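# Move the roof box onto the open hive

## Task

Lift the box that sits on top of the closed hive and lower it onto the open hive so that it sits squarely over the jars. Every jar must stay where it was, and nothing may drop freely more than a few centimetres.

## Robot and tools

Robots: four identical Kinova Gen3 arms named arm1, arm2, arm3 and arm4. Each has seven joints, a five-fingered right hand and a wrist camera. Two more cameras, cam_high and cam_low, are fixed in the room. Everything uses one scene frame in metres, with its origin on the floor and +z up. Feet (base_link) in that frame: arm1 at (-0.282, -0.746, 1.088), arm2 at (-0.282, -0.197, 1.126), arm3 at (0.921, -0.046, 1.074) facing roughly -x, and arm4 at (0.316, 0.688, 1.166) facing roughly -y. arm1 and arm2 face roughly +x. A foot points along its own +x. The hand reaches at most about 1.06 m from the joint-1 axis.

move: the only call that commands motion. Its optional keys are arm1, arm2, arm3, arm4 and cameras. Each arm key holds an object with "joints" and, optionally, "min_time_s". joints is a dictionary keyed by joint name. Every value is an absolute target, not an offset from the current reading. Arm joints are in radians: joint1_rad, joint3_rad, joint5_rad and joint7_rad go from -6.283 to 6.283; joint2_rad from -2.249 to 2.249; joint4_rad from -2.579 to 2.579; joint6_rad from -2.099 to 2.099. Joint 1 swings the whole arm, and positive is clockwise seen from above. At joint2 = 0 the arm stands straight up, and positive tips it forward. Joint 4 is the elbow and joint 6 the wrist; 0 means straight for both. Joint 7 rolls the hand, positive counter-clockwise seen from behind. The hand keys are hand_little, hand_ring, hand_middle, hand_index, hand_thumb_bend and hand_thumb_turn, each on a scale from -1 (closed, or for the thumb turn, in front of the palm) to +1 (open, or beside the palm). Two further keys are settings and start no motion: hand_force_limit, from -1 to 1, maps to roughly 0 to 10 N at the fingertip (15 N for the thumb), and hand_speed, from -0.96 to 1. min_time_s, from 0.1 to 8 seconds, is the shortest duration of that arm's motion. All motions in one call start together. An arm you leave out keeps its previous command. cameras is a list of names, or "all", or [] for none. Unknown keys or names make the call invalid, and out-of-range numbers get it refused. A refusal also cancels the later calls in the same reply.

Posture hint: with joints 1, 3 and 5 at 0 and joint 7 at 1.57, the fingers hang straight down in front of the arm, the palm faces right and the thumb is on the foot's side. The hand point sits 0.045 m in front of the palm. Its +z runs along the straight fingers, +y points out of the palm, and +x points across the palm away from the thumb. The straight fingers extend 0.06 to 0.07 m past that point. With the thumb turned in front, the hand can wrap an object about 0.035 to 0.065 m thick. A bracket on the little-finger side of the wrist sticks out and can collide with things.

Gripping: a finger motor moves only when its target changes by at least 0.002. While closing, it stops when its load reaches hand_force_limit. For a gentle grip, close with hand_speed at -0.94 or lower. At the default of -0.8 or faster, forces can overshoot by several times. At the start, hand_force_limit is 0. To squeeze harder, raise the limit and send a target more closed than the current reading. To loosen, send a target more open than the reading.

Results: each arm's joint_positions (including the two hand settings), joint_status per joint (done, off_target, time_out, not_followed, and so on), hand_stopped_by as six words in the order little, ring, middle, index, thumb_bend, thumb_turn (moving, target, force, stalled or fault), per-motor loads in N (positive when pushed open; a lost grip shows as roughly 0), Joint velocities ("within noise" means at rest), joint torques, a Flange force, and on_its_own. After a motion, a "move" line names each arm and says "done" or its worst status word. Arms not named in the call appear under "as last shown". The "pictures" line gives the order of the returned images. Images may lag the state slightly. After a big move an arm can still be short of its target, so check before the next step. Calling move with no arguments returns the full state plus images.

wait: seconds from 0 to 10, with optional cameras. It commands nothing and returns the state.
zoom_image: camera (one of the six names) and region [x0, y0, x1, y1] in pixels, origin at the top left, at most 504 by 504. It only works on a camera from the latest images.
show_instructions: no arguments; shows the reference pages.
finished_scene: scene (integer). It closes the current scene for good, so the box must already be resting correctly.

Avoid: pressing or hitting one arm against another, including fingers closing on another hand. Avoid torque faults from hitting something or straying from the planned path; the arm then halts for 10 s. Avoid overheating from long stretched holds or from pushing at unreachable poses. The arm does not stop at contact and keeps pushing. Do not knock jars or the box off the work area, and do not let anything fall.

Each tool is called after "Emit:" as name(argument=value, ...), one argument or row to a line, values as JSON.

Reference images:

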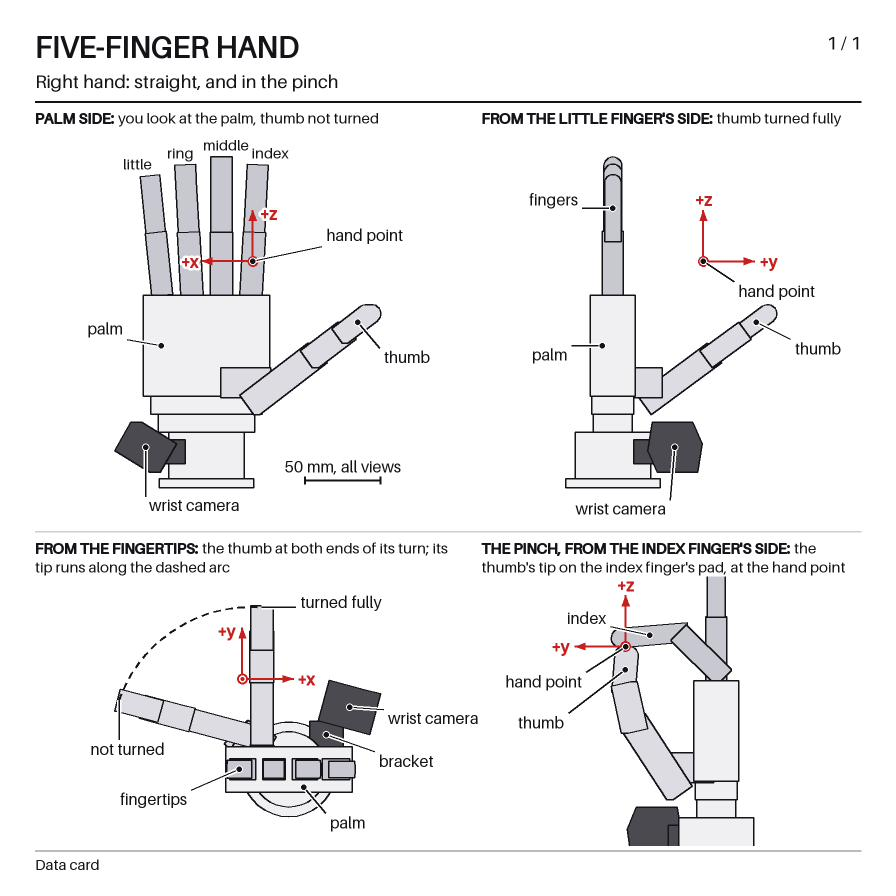

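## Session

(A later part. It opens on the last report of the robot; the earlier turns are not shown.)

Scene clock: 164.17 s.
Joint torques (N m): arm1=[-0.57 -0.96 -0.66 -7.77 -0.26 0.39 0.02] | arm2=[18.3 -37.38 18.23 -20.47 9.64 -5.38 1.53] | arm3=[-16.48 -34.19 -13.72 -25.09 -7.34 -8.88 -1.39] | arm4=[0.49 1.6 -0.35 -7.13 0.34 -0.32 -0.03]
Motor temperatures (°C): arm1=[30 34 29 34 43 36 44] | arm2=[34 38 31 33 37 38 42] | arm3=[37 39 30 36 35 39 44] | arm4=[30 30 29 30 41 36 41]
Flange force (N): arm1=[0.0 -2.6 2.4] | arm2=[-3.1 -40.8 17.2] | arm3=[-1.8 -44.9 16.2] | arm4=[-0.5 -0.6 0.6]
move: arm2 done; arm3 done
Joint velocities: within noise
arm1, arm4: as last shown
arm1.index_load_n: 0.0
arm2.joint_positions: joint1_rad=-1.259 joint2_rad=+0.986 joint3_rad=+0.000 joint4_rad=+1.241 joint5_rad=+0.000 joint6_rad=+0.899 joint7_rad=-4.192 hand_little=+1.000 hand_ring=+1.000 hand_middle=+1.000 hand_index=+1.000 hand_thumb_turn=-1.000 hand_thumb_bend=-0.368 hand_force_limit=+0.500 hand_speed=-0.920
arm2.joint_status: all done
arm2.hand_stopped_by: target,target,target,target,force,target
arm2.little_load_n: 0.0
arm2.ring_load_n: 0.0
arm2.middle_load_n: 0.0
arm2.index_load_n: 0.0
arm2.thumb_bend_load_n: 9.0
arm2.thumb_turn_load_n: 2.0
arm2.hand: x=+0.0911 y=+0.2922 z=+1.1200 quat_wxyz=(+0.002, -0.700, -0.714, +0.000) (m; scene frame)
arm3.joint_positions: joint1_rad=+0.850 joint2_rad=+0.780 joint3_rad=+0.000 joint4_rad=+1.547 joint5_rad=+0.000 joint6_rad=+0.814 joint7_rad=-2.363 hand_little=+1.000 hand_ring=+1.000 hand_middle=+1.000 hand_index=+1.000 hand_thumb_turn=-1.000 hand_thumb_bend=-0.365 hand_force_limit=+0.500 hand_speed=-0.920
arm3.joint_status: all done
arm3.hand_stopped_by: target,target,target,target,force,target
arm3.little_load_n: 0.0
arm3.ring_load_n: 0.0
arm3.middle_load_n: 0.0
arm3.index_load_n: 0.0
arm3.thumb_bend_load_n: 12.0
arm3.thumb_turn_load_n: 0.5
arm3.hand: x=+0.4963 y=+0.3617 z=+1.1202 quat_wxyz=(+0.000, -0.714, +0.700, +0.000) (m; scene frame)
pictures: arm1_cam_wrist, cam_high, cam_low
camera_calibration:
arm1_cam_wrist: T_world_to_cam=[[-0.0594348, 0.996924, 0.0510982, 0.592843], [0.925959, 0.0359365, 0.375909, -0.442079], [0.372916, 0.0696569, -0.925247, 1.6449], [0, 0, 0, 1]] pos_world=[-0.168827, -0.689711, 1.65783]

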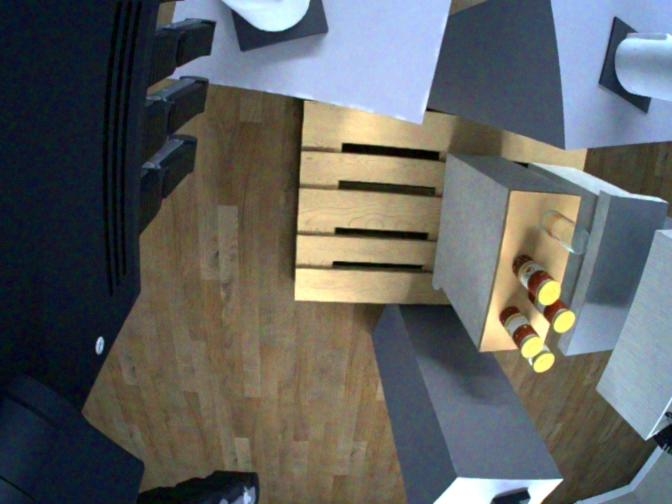

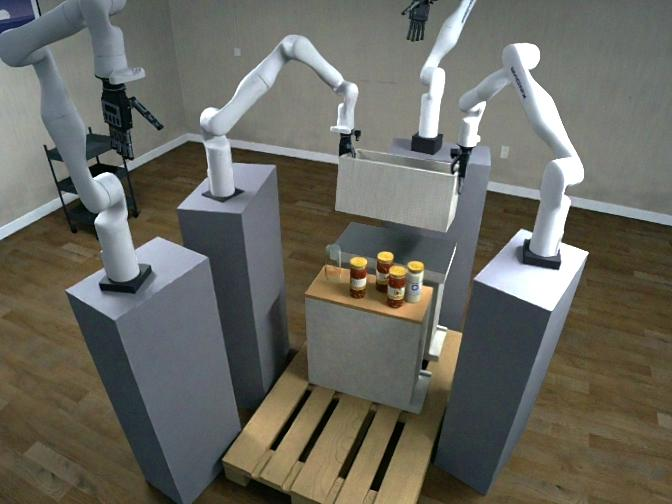

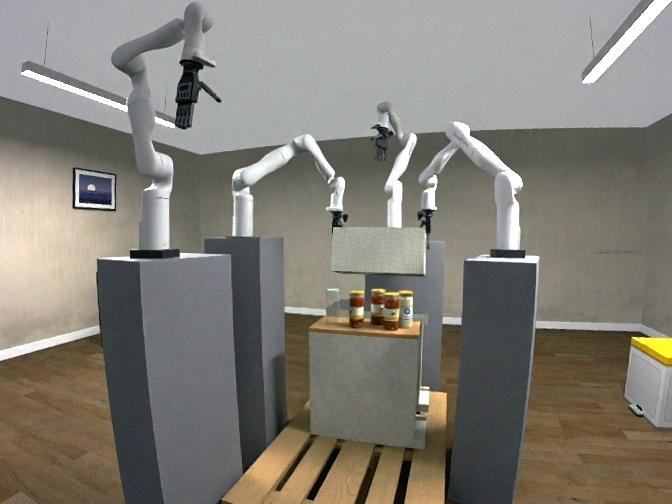

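Emit:
move(
  arm2={"joints":{"joint1_rad":-1.2057,"joint2_rad":0.8912,"joint4_rad":1.4763,"joint6_rad":0.7588,"joint7_rad":-4.1338},"min_time_s":1.8},
  arm3={"joints":{"joint1_rad":0.7596,"joint2_rad":0.7123,"joint4_rad":1.7043,"joint6_rad":0.725,"joint7_rad":-2.449},"min_time_s":1.8},
)

Emit:
move(
  arm2={"joints":{"joint1_rad":-1.1407,"joint2_rad":0.8135,"joint4_rad":1.677,"joint6_rad":0.6356,"joint7_rad":-4.0638},"min_time_s":1.8},
  arm3={"joints":{"joint1_rad":0.6538,"joint2_rad":0.6555,"joint4_rad":1.8366,"joint6_rad":0.6495,"joint7_rad":-2.5498},"min_time_s":1.8},
)

Emit:
move(
  arm2={"joints":{"joint1_rad":-1.0609,"joint2_rad":0.7501,"joint4_rad":1.8511,"joint6_rad":0.5248,"joint7_rad":-3.9791},"min_time_s":1.8},
  arm3={"joints":{"joint1_rad":0.5312,"joint2_rad":0.61,"joint4_rad":1.9444,"joint6_rad":0.5873,"joint7_rad":-2.6674},"min_time_s":1.8},
  cameras=["cam_low"],
)

Emit:
move(
  arm2={"joints":{"joint1_rad":-0.9626,"joint2_rad":0.6993,"joint4_rad":2.0023,"joint6_rad":0.4245,"joint7_rad":-3.8758},"min_time_s":1.8},
  arm3={"joints":{"joint1_rad":0.3922,"joint2_rad":0.5755,"joint4_rad":2.0272,"joint6_rad":0.539,"joint7_rad":-2.8014},"min_time_s":1.8},
)

Emit:
move(
  arm2={"joints":{"joint1_rad":-0.8421,"joint2_rad":0.6613,"joint4_rad":2.129,"joint6_rad":0.336,"joint7_rad":-3.7503},"min_time_s":1.8},
  arm3={"joints":{"joint1_rad":0.2389,"joint2_rad":0.5532,"joint4_rad":2.0813,"joint6_rad":0.5071,"joint7_rad":-2.9497},"min_time_s":1.8},
)

Emit:
move(
  arm2={"joints":{"joint1_rad":-0.6958,"joint2_rad":0.6356,"joint4_rad":2.2292,"joint6_rad":0.2621,"joint7_rad":-3.5989},"min_time_s":1.8},
  arm3={"joints":{"joint1_rad":0.077,"joint2_rad":0.5433,"joint4_rad":2.1057,"joint6_rad":0.4926,"joint7_rad":-3.1066},"min_time_s":1.8},
  arm4={"joints":{"joint1_rad":0.0055,"joint2_rad":0.1206,"joint3_rad":0,"joint4_rad":1.9519,"joint5_rad":0,"joint6_rad":1.0844,"joint7_rad":-1.4493},"min_time_s":2},
  cameras=["all"],
)

Emit:
zoom_image(
  camera="arm1_cam_wrist",
  region=[440, 120, 672, 392],
)

Emit:
zoom_image(
  camera="cam_high",
  region=[270, 130, 490, 350],
)

Emit:
zoom_image(
  camera="arm4_cam_wrist",
  region=[150, 50, 480, 350],
)

Scene clock: 228.97 s.
Joint torques (N m): arm1=[-0.54 -0.98 -0.75 -7.73 -0.25 0.41 0.05] | arm2=[16.36 -35.62 18.17 -21.69 8.9 -6.22 1.55] | arm3=[-14.49 -32.83 -12.56 -26.98 -6.67 -10.09 -1.46] | arm4=[0.44 1.64 -0.37 -7.13 0.3 -0.35 -0.02]
Motor temperatures (°C): arm1=[30 34 29 34 43 35 44] | arm2=[35 43 33 34 38 38 42] | arm3=[38 47 31 38 36 39 44] | arm4=[30 30 29 30 41 36 41]
Flange force (N): arm1=[-0.1 -2.8 2.3] | arm2=[-3.8 -42.8 17.7] | arm3=[-1.9 -46.8 16.0] | arm4=[-0.4 -0.7 0.5]
move: arm2 done; arm3 done
Joint velocities: within noise
arm1, arm4: as last shown
arm1.thumb_bend_load_n: -0.5
arm2.joint_positions: joint1_rad=-1.206 joint2_rad=+0.891 joint3_rad=+0.000 joint4_rad=+1.476 joint5_rad=+0.000 joint6_rad=+0.759 joint7_rad=-4.134 hand_little=+1.000 hand_ring=+1.000 hand_middle=+1.000 hand_index=+1.000 hand_thumb_turn=-1.000 hand_thumb_bend=-0.368 hand_force_limit=+0.500 hand_speed=-0.920
arm2.joint_status: all done
arm2.hand_stopped_by: target,target,target,target,force,target
arm2.little_load_n: 0.0
arm2.ring_load_n: 0.0
arm2.middle_load_n: 0.0
arm2.index_load_n: 0.0
arm2.thumb_bend_load_n: 8.5
arm2.thumb_turn_load_n: 1.5
arm2.hand: x=+0.0908 y=+0.2300 z=+1.1200 quat_wxyz=(+0.002, -0.698, -0.716, +0.000) (m; scene frame)
arm3.joint_positions: joint1_rad=+0.760 joint2_rad=+0.712 joint3_rad=+0.000 joint4_rad=+1.704 joint5_rad=+0.000 joint6_rad=+0.725 joint7_rad=-2.449 hand_little=+1.000 hand_ring=+1.000 hand_middle=+1.000 hand_index=+1.000 hand_thumb_turn=-1.000 hand_thumb_bend=-0.365 hand_force_limit=+0.500 hand_speed=-0.920
arm3.joint_status: all done
arm3.hand_stopped_by: target,target,target,target,force,target
arm3.little_load_n: 0.0
arm3.ring_load_n: 0.0
arm3.middle_load_n: 0.0
arm3.index_load_n: 0.0
arm3.thumb_bend_load_n: 12.5
arm3.thumb_turn_load_n: 1.0
arm3.hand: x=+0.4956 y=+0.3015 z=+1.1202 quat_wxyz=(+0.000, -0.716, +0.698, +0.000) (m; scene frame)
pictures: none

Scene clock: 231.07 s.
Joint torques (N m): arm1=[-0.56 -1.01 -0.73 -7.77 -0.29 0.39 0.01] | arm2=[13.67 -34.03 16.76 -22.9 7.86 -7.16 1.56] | arm3=[-12.22 -31.5 -10.69 -28.62 -5.66 -11.12 -1.32] | arm4=[0.45 1.58 -0.34 -7.13 0.34 -0.34 -0.04]
Motor temperatures (°C): arm1=[30 34 29 34 43 35 44] | arm2=[35 43 33 34 38 38 42] | arm3=[38 47 31 38 36 39 44] | arm4=[30 30 29 30 41 36 41]
Flange force (N): arm1=[-0.2 -2.9 2.3] | arm2=[-4.5 -43.5 18.1] | arm3=[-2.1 -47.8 15.7] | arm4=[-0.5 -0.5 0.5]
move: arm2 done; arm3 done
Joint velocities: within noise
arm1, arm4: as last shown
arm1.thumb_bend_load_n: 0.0
arm2.joint_positions: joint1_rad=-1.141 joint2_rad=+0.813 joint3_rad=+0.000 joint4_rad=+1.677 joint5_rad=+0.000 joint6_rad=+0.636 joint7_rad=-4.064 hand_little=+1.000 hand_ring=+1.000 hand_middle=+1.000 hand_index=+1.000 hand_thumb_turn=-1.000 hand_thumb_bend=-0.368 hand_force_limit=+0.500 hand_speed=-0.920
arm2.joint_status: all done
arm2.hand_stopped_by: target,target,target,target,force,target
arm2.little_load_n: 0.0
arm2.ring_load_n: 0.0
arm2.middle_load_n: -0.5
arm2.index_load_n: 0.0
arm2.thumb_bend_load_n: 8.5
arm2.thumb_turn_load_n: 1.5
arm2.hand: x=+0.0905 y=+0.1678 z=+1.1201 quat_wxyz=(+0.001, -0.697, -0.717, +0.000) (m; scene frame)
arm3.joint_positions: joint1_rad=+0.654 joint2_rad=+0.655 joint3_rad=+0.000 joint4_rad=+1.837 joint5_rad=+0.000 joint6_rad=+0.649 joint7_rad=-2.550 hand_little=+1.000 hand_ring=+1.000 hand_middle=+1.000 hand_index=+1.000 hand_thumb_turn=-1.000 hand_thumb_bend=-0.365 hand_force_limit=+0.500 hand_speed=-0.920
arm3.joint_status: all done
arm3.hand_stopped_by: target,target,target,target,force,target
arm3.little_load_n: 0.0
arm3.ring_load_n: 0.0
arm3.middle_load_n: 0.0
arm3.index_load_n: 0.0
arm3.thumb_bend_load_n: 12.5
arm3.thumb_turn_load_n: 1.0
arm3.hand: x=+0.4950 y=+0.2413 z=+1.1203 quat_wxyz=(+0.000, -0.718, +0.696, +0.000) (m; scene frame)
arm4.thumb_bend_load_n: -0.5
pictures: none

Scene clock: 233.17 s.
Joint torques (N m): arm1=[-0.63 -1.02 -0.78 -7.73 -0.28 0.38 0.07] | arm2=[10.71 -32.45 14.61 -24.03 6.61 -8.03 1.58] | arm3=[-9.53 -30.53 -8.06 -30.15 -4.62 -12.05 -1.36] | arm4=[0.46 1.64 -0.36 -7.12 0.33 -0.33 -0.03]
Motor temperatures (°C): arm1=[30 34 29 34 43 35 44] | arm2=[35 43 33 34 38 39 42] | arm3=[38 47 31 38 36 39 44] | arm4=[30 30 29 30 41 36 41]
Flange force (N): arm1=[-0.2 -2.8 2.1] | arm2=[-5.4 -43.8 18.3] | arm3=[-2.3 -48.0 15.6] | arm4=[-0.4 -0.6 0.6]
move: arm2 done; arm3 done
Joint velocities: within noise
arm1, arm4: as last shown
arm2.joint_positions: joint1_rad=-1.061 joint2_rad=+0.750 joint3_rad=+0.000 joint4_rad=+1.851 joint5_rad=+0.000 joint6_rad=+0.525 joint7_rad=-3.979 hand_little=+1.000 hand_ring=+1.000 hand_middle=+1.000 hand_index=+1.000 hand_thumb_turn=-1.000 hand_thumb_bend=-0.368 hand_force_limit=+0.500 hand_speed=-0.920
arm2.joint_status: all done
arm2.hand_stopped_by: target,target,target,target,force,target
arm2.little_load_n: 0.0
arm2.ring_load_n: 0.0
arm2.middle_load_n: 0.0
arm2.index_load_n: 0.0
arm2.thumb_bend_load_n: 8.0
arm2.thumb_turn_load_n: 1.5
arm2.hand: x=+0.0903 y=+0.1056 z=+1.1202 quat_wxyz=(+0.000, -0.695, -0.719, +0.000) (m; scene frame)
arm3.joint_positions: joint1_rad=+0.531 joint2_rad=+0.610 joint3_rad=+0.000 joint4_rad=+1.944 joint5_rad=+0.000 joint6_rad=+0.587 joint7_rad=-2.667 hand_little=+1.000 hand_ring=+1.000 hand_middle=+1.000 hand_index=+1.000 hand_thumb_turn=-1.000 hand_thumb_bend=-0.365 hand_force_limit=+0.500 hand_speed=-0.920
arm3.joint_status: all done
arm3.hand_stopped_by: target,target,target,target,force,target
arm3.little_load_n: 0.0
arm3.ring_load_n: 0.0
arm3.middle_load_n: 0.0
arm3.index_load_n: -0.5
arm3.thumb_bend_load_n: 13.0
arm3.thumb_turn_load_n: 1.0
arm3.hand: x=+0.4945 y=+0.1811 z=+1.1202 quat_wxyz=(+0.000, -0.720, +0.694, +0.000) (m; scene frame)
arm4.thumb_bend_load_n: 0.0
pictures: cam_low

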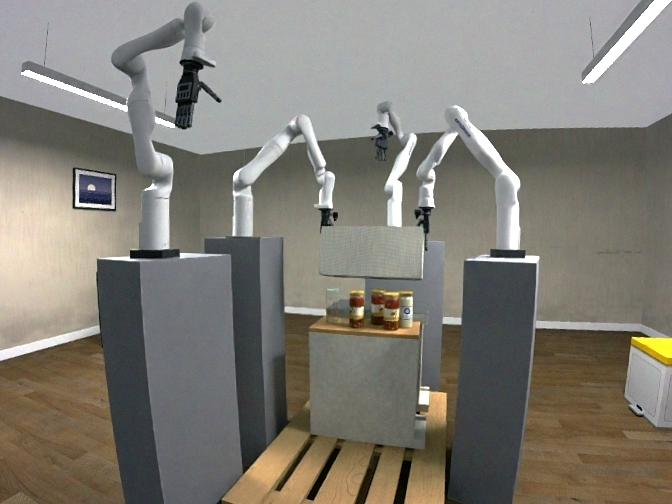

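Scene clock: 235.27 s.
Joint torques (N m): arm1=[-0.58 -1.01 -0.66 -7.74 -0.32 0.39 0.03] | arm2=[6.96 -30.43 11.03 -23.53 5 -8.21 1.41] | arm3=[-6.05 -29.02 -4.5 -29.36 -3.32 -11.82 -1.34] | arm4=[0.43 1.59 -0.32 -7.14 0.32 -0.35 0]
Motor temperatures (°C): arm1=[30 34 29 34 43 35 44] | arm2=[35 44 34 34 38 39 42] | arm3=[38 48 31 39 36 40 44] | arm4=[30 30 29 30 41 36 41]
Flange force (N): arm1=[-0.2 -2.7 2.2] | arm2=[-5.9 -39.9 18.4] | arm3=[-2.2 -43.7 15.4] | arm4=[-0.4 -0.4 0.6]
move: arm2 done; arm3 done
Joint velocities: within noise
arm1, arm4: as last shown
arm2.joint_positions: joint1_rad=-0.963 joint2_rad=+0.699 joint3_rad=+0.000 joint4_rad=+2.002 joint5_rad=+0.000 joint6_rad=+0.424 joint7_rad=-3.876 hand_little=+1.000 hand_ring=+1.000 hand_middle=+1.000 hand_index=+1.000 hand_thumb_turn=-1.000 hand_thumb_bend=-0.368 hand_force_limit=+0.500 hand_speed=-0.920
arm2.joint_status: all done
arm2.hand_stopped_by: target,target,target,target,force,target
arm2.little_load_n: 0.0
arm2.ring_load_n: 0.0
arm2.middle_load_n: 0.0
arm2.index_load_n: 0.0
arm2.thumb_bend_load_n: 8.0
arm2.thumb_turn_load_n: 1.0
arm2.hand: x=+0.0901 y=+0.0431 z=+1.1202 quat_wxyz=(+0.000, -0.693, -0.721, +0.000) (m; scene frame)
arm3.joint_positions: joint1_rad=+0.392 joint2_rad=+0.575 joint3_rad=+0.000 joint4_rad=+2.027 joint5_rad=+0.000 joint6_rad=+0.539 joint7_rad=-2.801 hand_little=+1.000 hand_ring=+1.000 hand_middle=+1.000 hand_index=+1.000 hand_thumb_turn=-1.000 hand_thumb_bend=-0.365 hand_force_limit=+0.500 hand_speed=-0.920
arm3.joint_status: all done
arm3.hand_stopped_by: target,target,target,target,force,target
arm3.little_load_n: 0.0
arm3.ring_load_n: 0.0
arm3.middle_load_n: 0.0
arm3.index_load_n: 0.0
arm3.thumb_bend_load_n: 13.0
arm3.thumb_turn_load_n: 1.0
arm3.hand: x=+0.4941 y=+0.1209 z=+1.1202 quat_wxyz=(+0.000, -0.721, +0.693, +0.000) (m; scene frame)
arm4.thumb_bend_load_n: -0.5
pictures: none

Scene clock: 237.37 s.
Joint torques (N m): arm1=[-0.56 -1.04 -0.68 -7.71 -0.28 0.41 0.05] | arm2=[3.68 -29.06 7.63 -23.85 3.72 -8.68 1.35] | arm3=[-3.7 -28.16 -1.82 -29.01 -2.13 -11.78 -1.05] | arm4=[0.48 1.61 -0.35 -7.12 0.29 -0.32 -0.03]
Motor temperatures (°C): arm1=[30 34 29 34 43 35 44] | arm2=[35 44 33 35 38 39 42] | arm3=[38 48 31 39 36 40 44] | arm4=[30 30 29 30 41 36 41]
Flange force (N): arm1=[-0.2 -2.6 2.1] | arm2=[-7.5 -38.1 18.8] | arm3=[-2.5 -41.2 15.3] | arm4=[-0.5 -0.7 0.6]
move: arm2 done; arm3 done
Joint velocities: within noise
arm1.joint_positions: joint1_rad=+0.240 joint2_rad=-0.350 joint3_rad=-0.066 joint4_rad=+1.568 joint5_rad=-0.062 joint6_rad=+2.042 joint7_rad=-1.855 hand_little=+1.000 hand_ring=+1.000 hand_middle=+1.000 hand_index=+1.000 hand_thumb_turn=+1.000 hand_thumb_bend=+1.000 hand_force_limit=+0.000 hand_speed=-0.800
arm1.joint_status: not commanded
arm1.hand_stopped_by: target,target,target,target,target,target
arm1.little_load_n: 0.0
arm1.ring_load_n: 0.0
arm1.middle_load_n: 0.0
arm1.index_load_n: 0.0
arm1.thumb_bend_load_n: 0.0
arm1.thumb_turn_load_n: 0.0
arm1.hand: x=-0.1229 y=-0.6816 z=+1.5508 quat_wxyz=(+0.071, -0.077, -0.994, -0.004) (m; scene frame)
arm2.joint_positions: joint1_rad=-0.842 joint2_rad=+0.661 joint3_rad=+0.000 joint4_rad=+2.129 joint5_rad=+0.000 joint6_rad=+0.336 joint7_rad=-3.750 hand_little=+1.000 hand_ring=+1.000 hand_middle=+1.000 hand_index=+1.000 hand_thumb_turn=-1.000 hand_thumb_bend=-0.368 hand_force_limit=+0.500 hand_speed=-0.920
arm2.joint_status: all done
arm2.hand_stopped_by: target,target,target,target,force,target
arm2.little_load_n: 0.0
arm2.ring_load_n: 0.0
arm2.middle_load_n: 0.0
arm2.index_load_n: 0.0
arm2.thumb_bend_load_n: 8.0
arm2.thumb_turn_load_n: 1.5
arm2.hand: x=+0.0899 y=-0.0190 z=+1.1203 quat_wxyz=(-0.001, -0.691, -0.723, +0.000) (m; scene frame)
arm3.joint_positions: joint1_rad=+0.239 joint2_rad=+0.553 joint3_rad=+0.000 joint4_rad=+2.081 joint5_rad=+0.000 joint6_rad=+0.507 joint7_rad=-2.950 hand_little=+1.000 hand_ring=+1.000 hand_middle=+1.000 hand_index=+1.000 hand_thumb_turn=-1.000 hand_thumb_bend=-0.365 hand_force_limit=+0.500 hand_speed=-0.920
arm3.joint_status: all done
arm3.hand_stopped_by: target,target,target,target,force,target
arm3.little_load_n: 0.0
arm3.ring_load_n: 0.0
arm3.middle_load_n: 0.0
arm3.index_load_n: 0.0
arm3.thumb_bend_load_n: 13.0
arm3.thumb_turn_load_n: 1.0
arm3.hand: x=+0.4933 y=+0.0607 z=+1.1203 quat_wxyz=(+0.000, -0.723, +0.691, +0.000) (m; scene frame)
arm4.joint_positions: joint1_rad=+0.432 joint2_rad=-0.475 joint3_rad=-0.032 joint4_rad=+1.452 joint5_rad=-0.039 joint6_rad=+2.002 joint7_rad=-1.799 hand_little=+1.000 hand_ring=+1.000 hand_middle=+1.000 hand_index=+1.000 hand_thumb_turn=+1.000 hand_thumb_bend=+1.000 hand_force_limit=+0.000 hand_speed=-0.800
arm4.joint_status: not commanded
arm4.hand_stopped_by: target,target,target,target,target,target
arm4.little_load_n: 0.0
arm4.ring_load_n: 0.0
arm4.middle_load_n: 0.0
arm4.index_load_n: 0.0
arm4.thumb_bend_load_n: 0.0
arm4.thumb_turn_load_n: 0.0
arm4.hand: x=+0.2707 y=+0.5342 z=+1.6930 quat_wxyz=(-0.064, -0.909, -0.408, +0.061) (m; scene frame)
pictures: none

Scene clock: 239.70 s.
Joint torques (N m): arm1=[-0.57 -0.95 -0.64 -7.73 -0.26 0.4 0.02] | arm2=[0.49 -27.3 3.95 -22.26 2.51 -8.36 1.26] | arm3=[-1.7 -27 0.27 -26.57 -1.01 -10.52 -0.6] | arm4=[0.38 -9.01 -0.22 -7.19 0.34 0.09 -0.02]
Motor temperatures (°C): arm1=[30 34 29 34 43 35 44] | arm2=[35 44 33 35 38 39 42] | arm3=[38 48 31 39 36 40 44] | arm4=[30 30 29 30 41 36 41]
Flange force (N): arm1=[0.0 -2.6 2.2] | arm2=[-8.5 -33.4 19.0] | arm3=[-2.9 -35.9 15.7] | arm4=[0.2 0.6 0.5]
move: arm2 done; arm3 done; arm4 done
Joint velocities: within noise
arm1: as last shown
arm2.joint_positions: joint1_rad=-0.696 joint2_rad=+0.636 joint3_rad=+0.000 joint4_rad=+2.229 joint5_rad=+0.000 joint6_rad=+0.262 joint7_rad=-3.599 hand_little=+1.000 hand_ring=+1.000 hand_middle=+1.000 hand_index=+1.000 hand_thumb_turn=-1.000 hand_thumb_bend=-0.368 hand_force_limit=+0.500 hand_speed=-0.920
arm2.joint_status: all done
arm2.hand_stopped_by: target,target,target,target,force,target
arm2.little_load_n: 0.0
arm2.ring_load_n: 0.0
arm2.middle_load_n: 0.0
arm2.index_load_n: 0.0
arm2.thumb_bend_load_n: 8.0
arm2.thumb_turn_load_n: 1.0
arm2.hand: x=+0.0895 y=-0.0812 z=+1.1204 quat_wxyz=(-0.002, -0.689, -0.724, +0.000) (m; scene frame)
arm3.joint_positions: joint1_rad=+0.077 joint2_rad=+0.543 joint3_rad=+0.000 joint4_rad=+2.106 joint5_rad=+0.000 joint6_rad=+0.492 joint7_rad=-3.107 hand_little=+1.000 hand_ring=+1.000 hand_middle=+1.000 hand_index=+1.000 hand_thumb_turn=-1.000 hand_thumb_bend=-0.365 hand_force_limit=+0.500 hand_speed=-0.920
arm3.joint_status: all done
arm3.hand_stopped_by: target,target,target,target,force,target
arm3.little_load_n: 0.0
arm3.ring_load_n: 0.0
arm3.middle_load_n: 0.0
arm3.index_load_n: 0.0
arm3.thumb_bend_load_n: 12.5
arm3.thumb_turn_load_n: 1.0
arm3.hand: x=+0.4928 y=+0.0005 z=+1.1203 quat_wxyz=(+0.000, -0.725, +0.689, +0.000) (m; scene frame)
arm4.joint_positions: joint1_rad=+0.006 joint2_rad=+0.121 joint3_rad=+0.000 joint4_rad=+1.952 joint5_rad=+0.000 joint6_rad=+1.084 joint7_rad=-1.449 hand_little=+1.000 hand_ring=+1.000 hand_middle=+1.000 hand_index=+1.000 hand_thumb_turn=+1.000 hand_thumb_bend=+1.000 hand_force_limit=+0.000 hand_speed=-0.800
arm4.joint_status: all done
arm4.hand_stopped_by: target,target,target,target,target,target
arm4.little_load_n: 0.0
arm4.ring_load_n: 0.0
arm4.middle_load_n: 0.0
arm4.index_load_n: 0.0
arm4.thumb_bend_load_n: 0.0
arm4.thumb_turn_load_n: 0.0
arm4.hand: x=+0.3120 y=+0.3445 z=+1.3999 quat_wxyz=(-0.002, -0.707, -0.707, -0.002) (m; scene frame)
pictures: arm1_cam_wrist, arm2_cam_wrist, arm3_cam_wrist, arm4_cam_wrist, cam_high, cam_low
camera_calibration:
arm1_cam_wrist: T_world_to_cam=[[-0.0594348, 0.996924, 0.0510982, 0.592843], [0.925959, 0.0359365, 0.375909, -0.442079], [0.372916, 0.0696569, -0.925247, 1.6449], [0, 0, 0, 1]] pos_world=[-0.168827, -0.689711, 1.65783]
arm2_cam_wrist: T_world_to_cam=[[0.945074, 0.326371, -0.0178226, -0.042775], [0.291742, -0.8177, 0.496239, -0.646616], [0.147384, -0.474182, -0.868003, 1.03468], [0, 0, 0, 1]] pos_world=[0.0765749, -0.0241503, 1.21822]
arm3_cam_wrist: T_world_to_cam=[[-0.945784, -0.32408, 0.0215435, 0.43949], [-0.269877, 0.821041, 0.503049, -0.4256], [-0.180716, 0.469962, -0.863989, 1.17208], [0, 0, 0, 1]] pos_world=[0.512616, -0.058967, 1.21729]
arm4_cam_wrist: T_world_to_cam=[[0.964475, 0.263913, 0.0117233, -0.406619], [0.224648, -0.842715, 0.489249, -0.461456], [0.138998, -0.469235, -0.872066, 1.45267], [0, 0, 0, 1]] pos_world=[0.293921, 0.400078, 1.49735]

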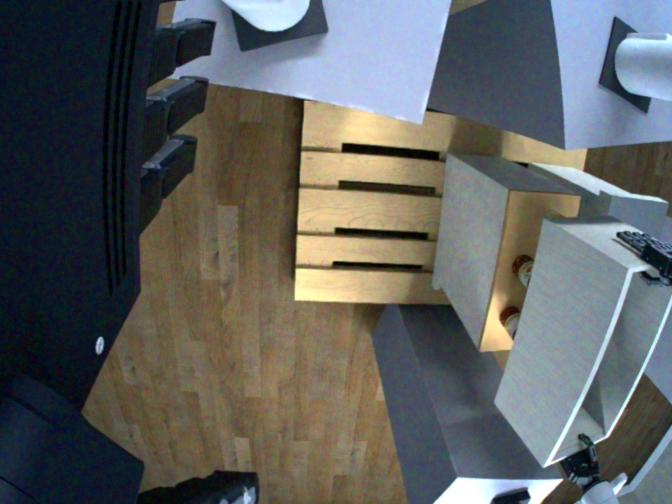

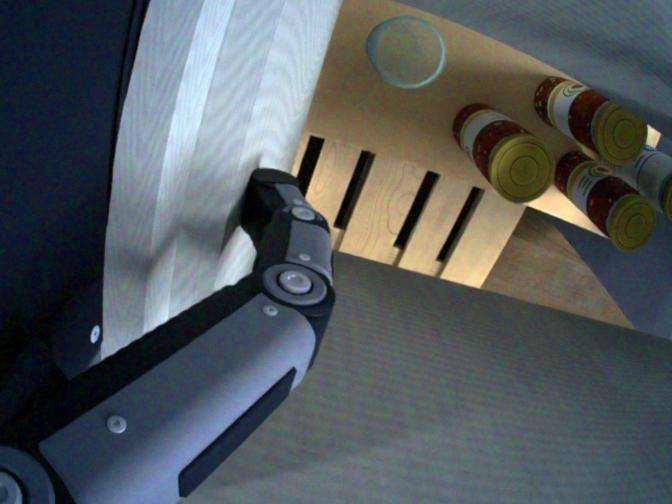

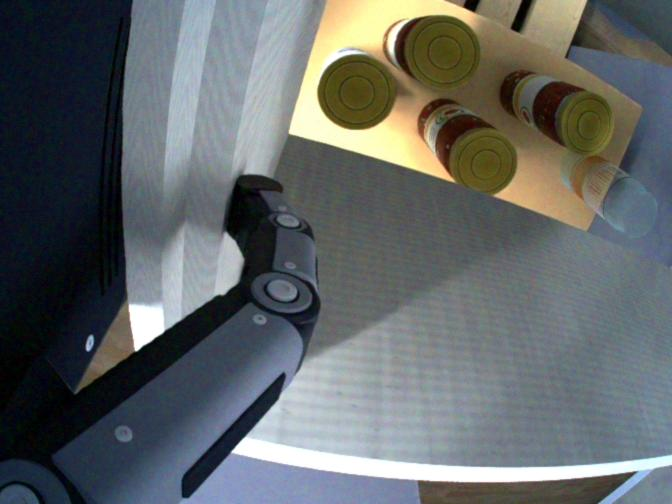

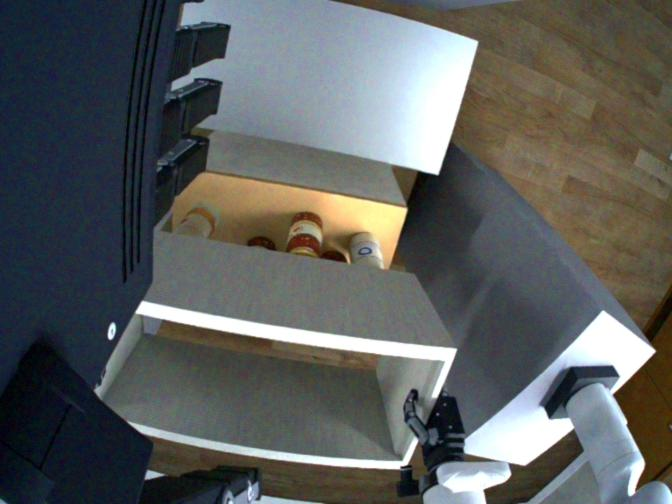

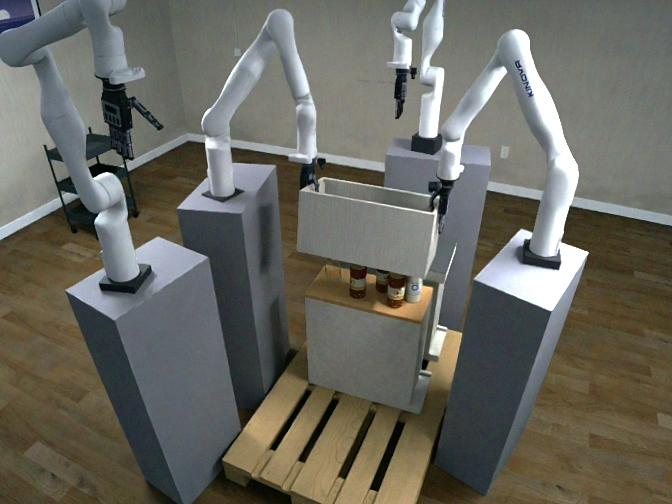

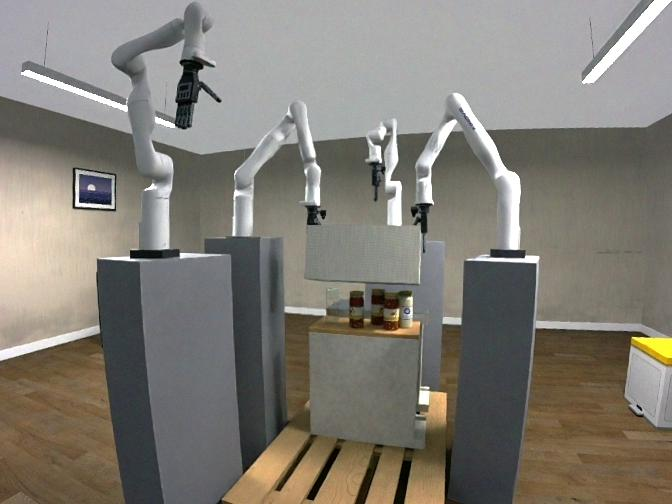

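Scaled by 1.853 from the camera's 672x504 image, which has a finer 960x720 frame.

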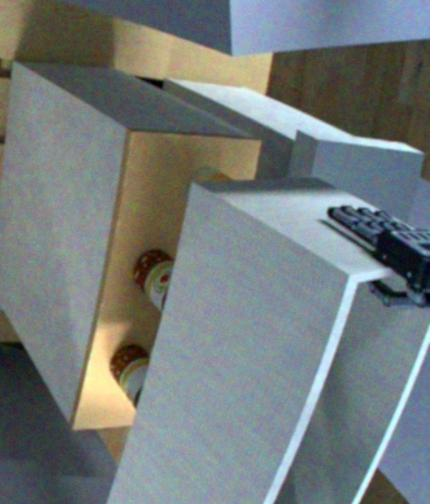

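Scaled by 2.291 from the camera's 672x504 image, which has a finer 960x720 frame.

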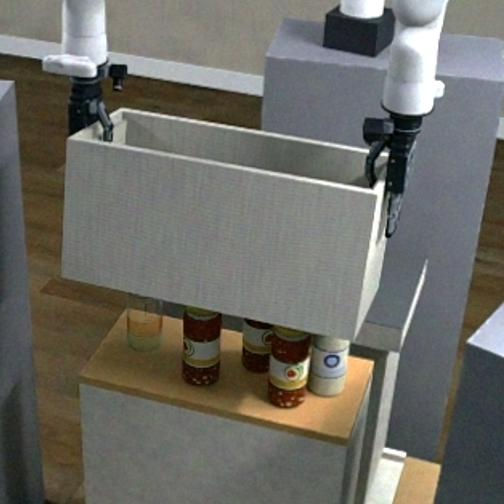

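Scaled by 1.527 from the camera's 672x504 image, which has a finer 960x720 frame.

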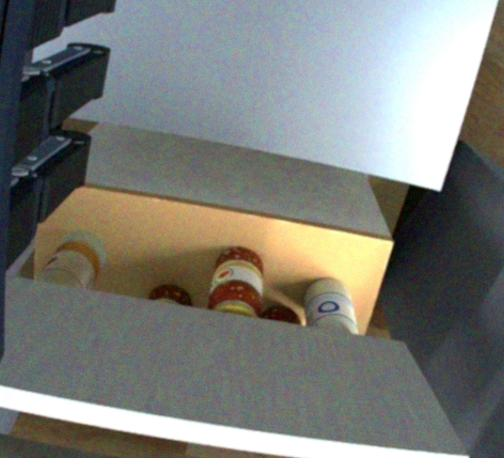

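Emit:
move(
  arm2={"joints":{"joint1_rad":-0.6248,"joint2_rad":0.6103,"joint4_rad":2.248,"joint5_rad":-0.337,"joint6_rad":0.2508,"joint7_rad":-3.2023},"min_time_s":2.5},
  arm3={"joints":{"joint1_rad":0.0125,"joint2_rad":0.5262,"joint4_rad":2.1008,"joint5_rad":0.1667,"joint6_rad":0.523,"joint7_rad":-3.316},"min_time_s":2.5},
  cameras=["arm2_cam_wrist","arm3_cam_wrist"],
)

Scene clock: 516.37 s.
Joint torques (N m): arm1=[-0.55 -1.02 -0.64 -7.77 -0.25 0.39 0.05] | arm2=[2.31 -31.38 5.65 -33.84 1.9 -14.33 1.79] | arm3=[-2.05 -30.48 0.9 -37.92 0.36 -15.91 -1.15] | arm4=[0.36 -8.9 -0.28 -7.15 0.34 0.09 -0.02]
Motor temperatures (°C): arm1=[30 34 29 33 43 35 44] | arm2=[33 40 31 36 37 39 42] | arm3=[37 43 30 40 35 40 44] | arm4=[30 30 29 30 41 36 40]
Flange force (N): arm1=[-0.1 -2.5 2.3] | arm2=[-11.2 -55.2 19.9] | arm3=[-1.8 -55.6 15.3] | arm4=[0.4 0.5 0.3]
move: arm2 done; arm3 done
Joint velocities: within noise
arm1, arm4: as last shown
arm1.thumb_bend_load_n: -0.5
arm2.joint_positions: joint1_rad=-0.625 joint2_rad=+0.610 joint3_rad=+0.000 joint4_rad=+2.248 joint5_rad=-0.337 joint6_rad=+0.251 joint7_rad=-3.202 hand_little=+1.000 hand_ring=+1.000 hand_middle=+1.000 hand_index=+1.000 hand_thumb_turn=-1.000 hand_thumb_bend=-0.368 hand_force_limit=+0.500 hand_speed=-0.920
arm2.joint_status: all done
arm2.hand_stopped_by: target,target,target,target,force,target
arm2.little_load_n: 0.0
arm2.ring_load_n: 0.0
arm2.middle_load_n: 0.0
arm2.index_load_n: 0.0
arm2.thumb_bend_load_n: 9.0
arm2.thumb_turn_load_n: 2.0
arm2.hand: x=+0.0907 y=-0.0780 z=+1.1257 quat_wxyz=(+0.030, -0.689, -0.724, -0.029) (m; scene frame)
arm3.joint_positions: joint1_rad=+0.013 joint2_rad=+0.526 joint3_rad=+0.000 joint4_rad=+2.101 joint5_rad=+0.167 joint6_rad=+0.523 joint7_rad=-3.316 hand_little=+1.000 hand_ring=+1.000 hand_middle=+1.000 hand_index=+1.000 hand_thumb_turn=-1.000 hand_thumb_bend=-0.365 hand_force_limit=+0.500 hand_speed=-0.920
arm3.joint_status: all done
arm3.hand_stopped_by: target,target,target,target,force,target
arm3.little_load_n: 0.0
arm3.ring_load_n: 0.0
arm3.middle_load_n: 0.0
arm3.index_load_n: 0.0
arm3.thumb_bend_load_n: 13.0
arm3.thumb_turn_load_n: 0.5
arm3.hand: x=+0.4911 y=+0.0034 z=+1.1310 quat_wxyz=(+0.029, -0.724, +0.689, +0.030) (m; scene frame)
pictures: arm2_cam_wrist, arm3_cam_wrist
camera_calibration:
arm2_cam_wrist: T_world_to_cam=[[0.945029, 0.326951, 0.00475024, -0.0702099], [0.294542, -0.857483, 0.421863, -0.566621], [0.142002, -0.397274, -0.906647, 1.09062], [0, 0, 0, 1]] pos_world=[0.0783739, -0.0296372, 1.22818]
arm3_cam_wrist: T_world_to_cam=[[-0.945779, -0.324809, -0.00148024, 0.464627], [-0.267587, 0.776562, 0.570393, -0.510949], [-0.184119, 0.539862, -0.82137, 1.13293], [0, 0, 0, 1]] pos_world=[0.511304, -0.0639258, 1.22268]

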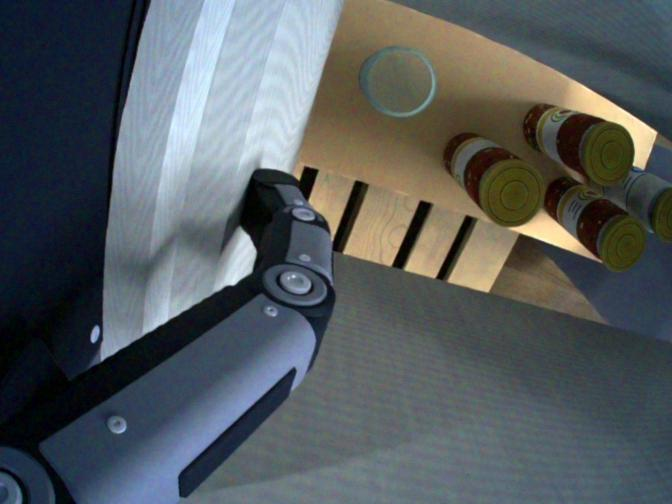

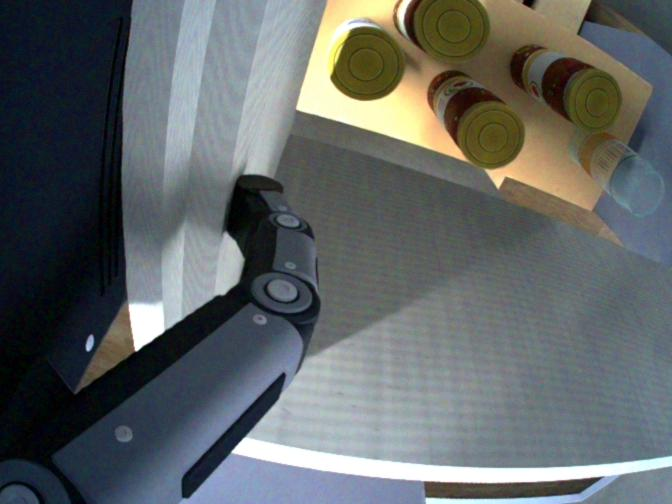

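Emit:
move(
  arm2={"joints":{"joint1_rad":-0.5572,"joint2_rad":0.6142,"joint4_rad":2.2698,"joint5_rad":-0.7171,"joint6_rad":0.2507,"joint7_rad":-2.7637},"min_time_s":2.5},
  arm3={"joints":{"joint1_rad":-0.0515,"joint2_rad":0.533,"joint4_rad":2.1035,"joint5_rad":0.3235,"joint6_rad":0.5439,"joint7_rad":-3.5157},"min_time_s":2.5},
  cameras=["all"],
)

Emit:
zoom_image(
  camera="arm4_cam_wrist",
  region=[150, 50, 480, 350],
)

Emit:
zoom_image(
  camera="cam_high",
  region=[270, 130, 490, 350],
)

Scene clock: 526.73 s.
Joint torques (N m): arm1=[-0.57 -1 -0.81 -7.68 -0.33 0.4 0.01] | arm2=[2.26 -32.25 4.72 -35.48 0.04 -13.14 1.88] | arm3=[-2.72 -30.75 1.05 -38.58 2.61 -15.26 -0.85] | arm4=[0.38 -8.93 -0.23 -7.19 0.35 0.1 0]
Motor temperatures (°C): arm1=[30 34 29 33 43 35 44] | arm2=[33 41 31 37 37 40 42] | arm3=[37 43 30 41 35 41 44] | arm4=[30 30 29 30 41 36 40]
Flange force (N): arm1=[-0.3 -3.2 2.0] | arm2=[-13.4 -57.6 19.4] | arm3=[-1.2 -56.9 14.9] | arm4=[0.4 0.7 0.4]
move: arm2 done; arm3 done
Joint velocities: within noise
arm1, arm4: as last shown
arm1.thumb_bend_load_n: 0.0
arm2.joint_positions: joint1_rad=-0.557 joint2_rad=+0.614 joint3_rad=+0.000 joint4_rad=+2.270 joint5_rad=-0.717 joint6_rad=+0.251 joint7_rad=-2.764 hand_little=+1.000 hand_ring=+1.000 hand_middle=+1.000 hand_index=+1.000 hand_thumb_turn=-1.000 hand_thumb_bend=-0.368 hand_force_limit=+0.500 hand_speed=-0.920
arm2.joint_status: all done
arm2.hand_stopped_by: target,target,target,target,force,target
arm2.little_load_n: -0.5
arm2.ring_load_n: 0.0
arm2.middle_load_n: 0.0
arm2.index_load_n: 0.0
arm2.thumb_bend_load_n: 9.0
arm2.thumb_turn_load_n: 2.0
arm2.hand: x=+0.0904 y=-0.0746 z=+1.1236 quat_wxyz=(+0.060, -0.687, -0.722, -0.058) (m; scene frame)
arm3.joint_positions: joint1_rad=-0.052 joint2_rad=+0.533 joint3_rad=+0.000 joint4_rad=+2.104 joint5_rad=+0.324 joint6_rad=+0.544 joint7_rad=-3.516 hand_little=+1.000 hand_ring=+1.000 hand_middle=+1.000 hand_index=+1.000 hand_thumb_turn=-1.000 hand_thumb_bend=-0.365 hand_force_limit=+0.500 hand_speed=-0.920
arm3.joint_status: all done
arm3.hand_stopped_by: target,target,target,target,force,target
arm3.little_load_n: 0.0
arm3.ring_load_n: 0.0
arm3.middle_load_n: 0.0
arm3.index_load_n: 0.0
arm3.thumb_bend_load_n: 13.0
arm3.thumb_turn_load_n: 1.0
arm3.hand: x=+0.4909 y=+0.0061 z=+1.1339 quat_wxyz=(+0.057, -0.722, +0.687, +0.060) (m; scene frame)
pictures: arm1_cam_wrist, arm2_cam_wrist, arm3_cam_wrist, arm4_cam_wrist, cam_high, cam_low
camera_calibration:
arm1_cam_wrist: T_world_to_cam=[[-0.0594348, 0.996924, 0.0510982, 0.592843], [0.925959, 0.0359365, 0.375909, -0.442079], [0.372916, 0.0696569, -0.925247, 1.6449], [0, 0, 0, 1]] pos_world=[-0.168827, -0.689711, 1.65783]
arm2_cam_wrist: T_world_to_cam=[[0.945133, 0.325477, 0.0280642, -0.0973108], [0.295966, -0.889462, 0.348226, -0.482522], [0.138302, -0.320814, -0.936991, 1.1302], [0, 0, 0, 1]] pos_world=[0.0784737, -0.0349301, 1.22974]
arm3_cam_wrist: T_world_to_cam=[[-0.945809, -0.323797, -0.0245036, 0.491454], [-0.26517, 0.726594, 0.633835, -0.58762], [-0.187429, 0.605984, -0.77308, 1.08035], [0, 0, 0, 1]] pos_world=[0.511492, -0.0685842, 1.2197]
arm4_cam_wrist: T_world_to_cam=[[0.96444, 0.264039, 0.0117595, -0.40681], [0.224738, -0.84268, 0.489269, -0.461549], [0.139095, -0.469228, -0.872054, 1.4526], [0, 0, 0, 1]] pos_world=[0.294021, 0.400077, 1.49735]

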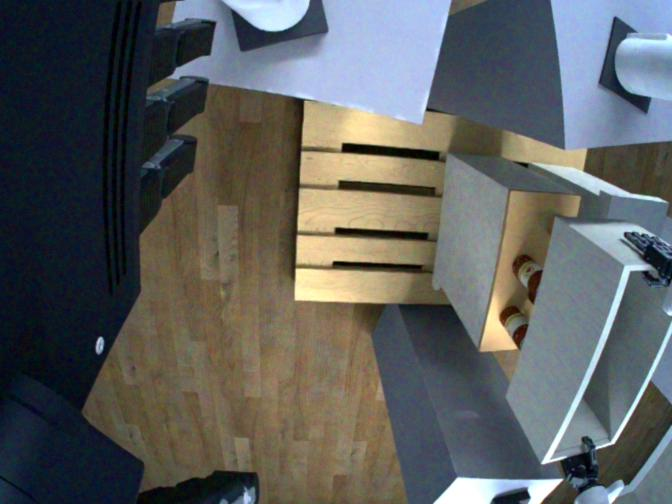

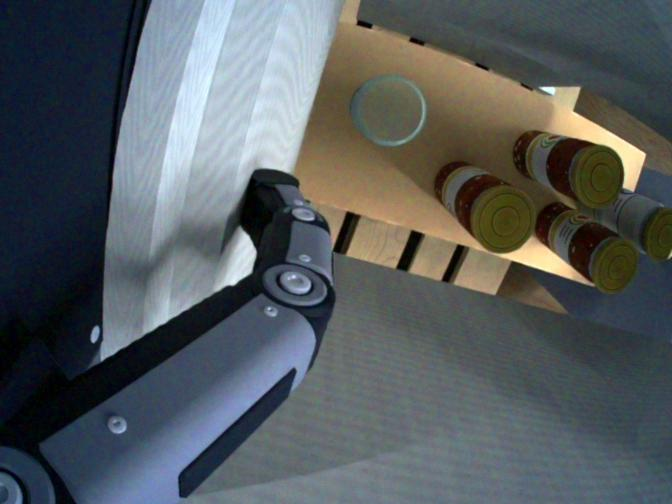

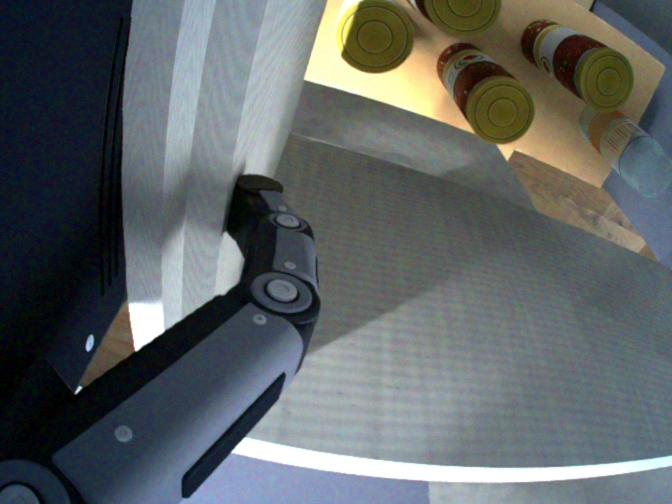

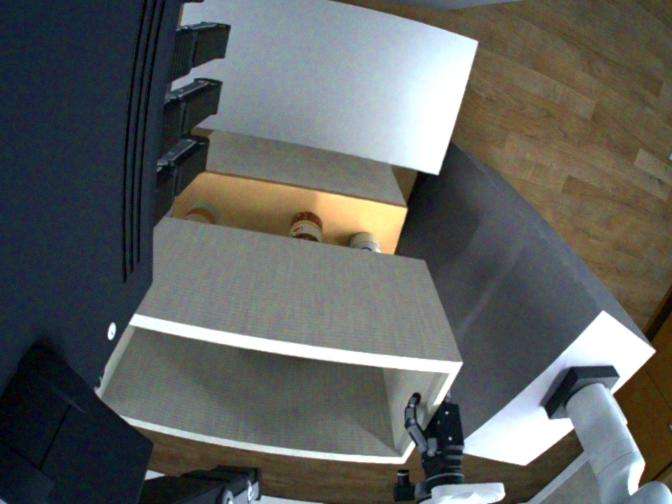

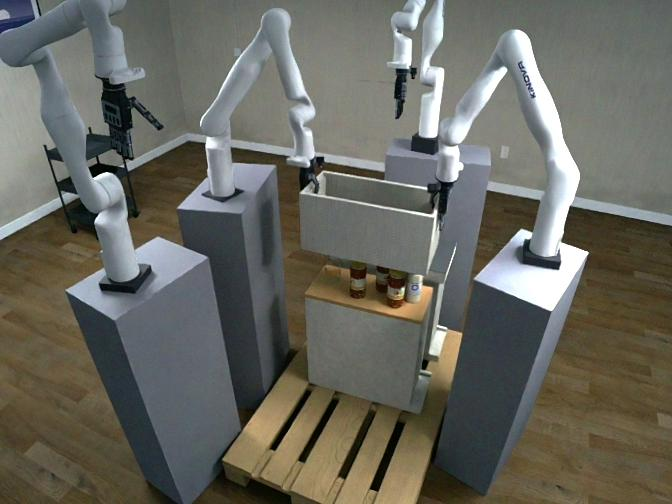

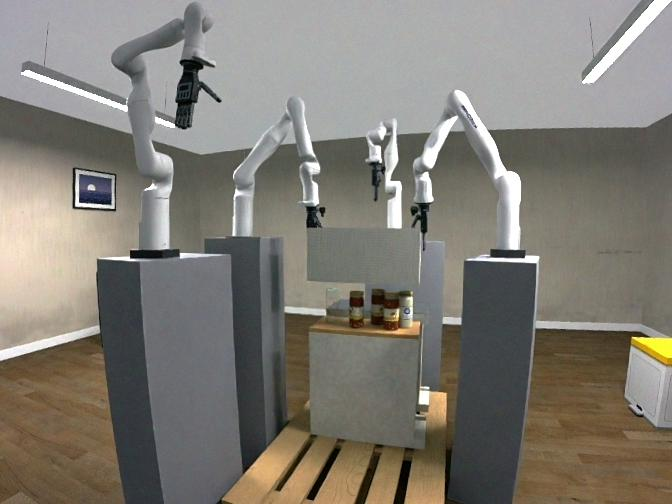

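Scaled by 1.527 from the camera's 672x504 image, which has a finer 960x720 frame.

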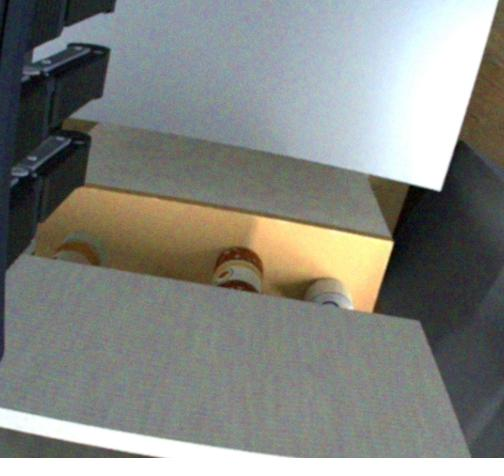

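Scaled by 2.291 from the camera's 672x504 image, which has a finer 960x720 frame.

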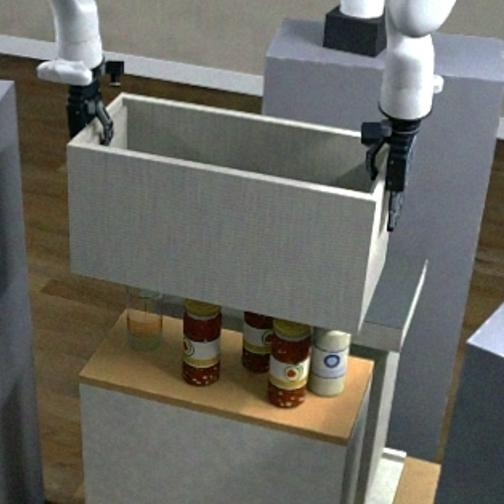

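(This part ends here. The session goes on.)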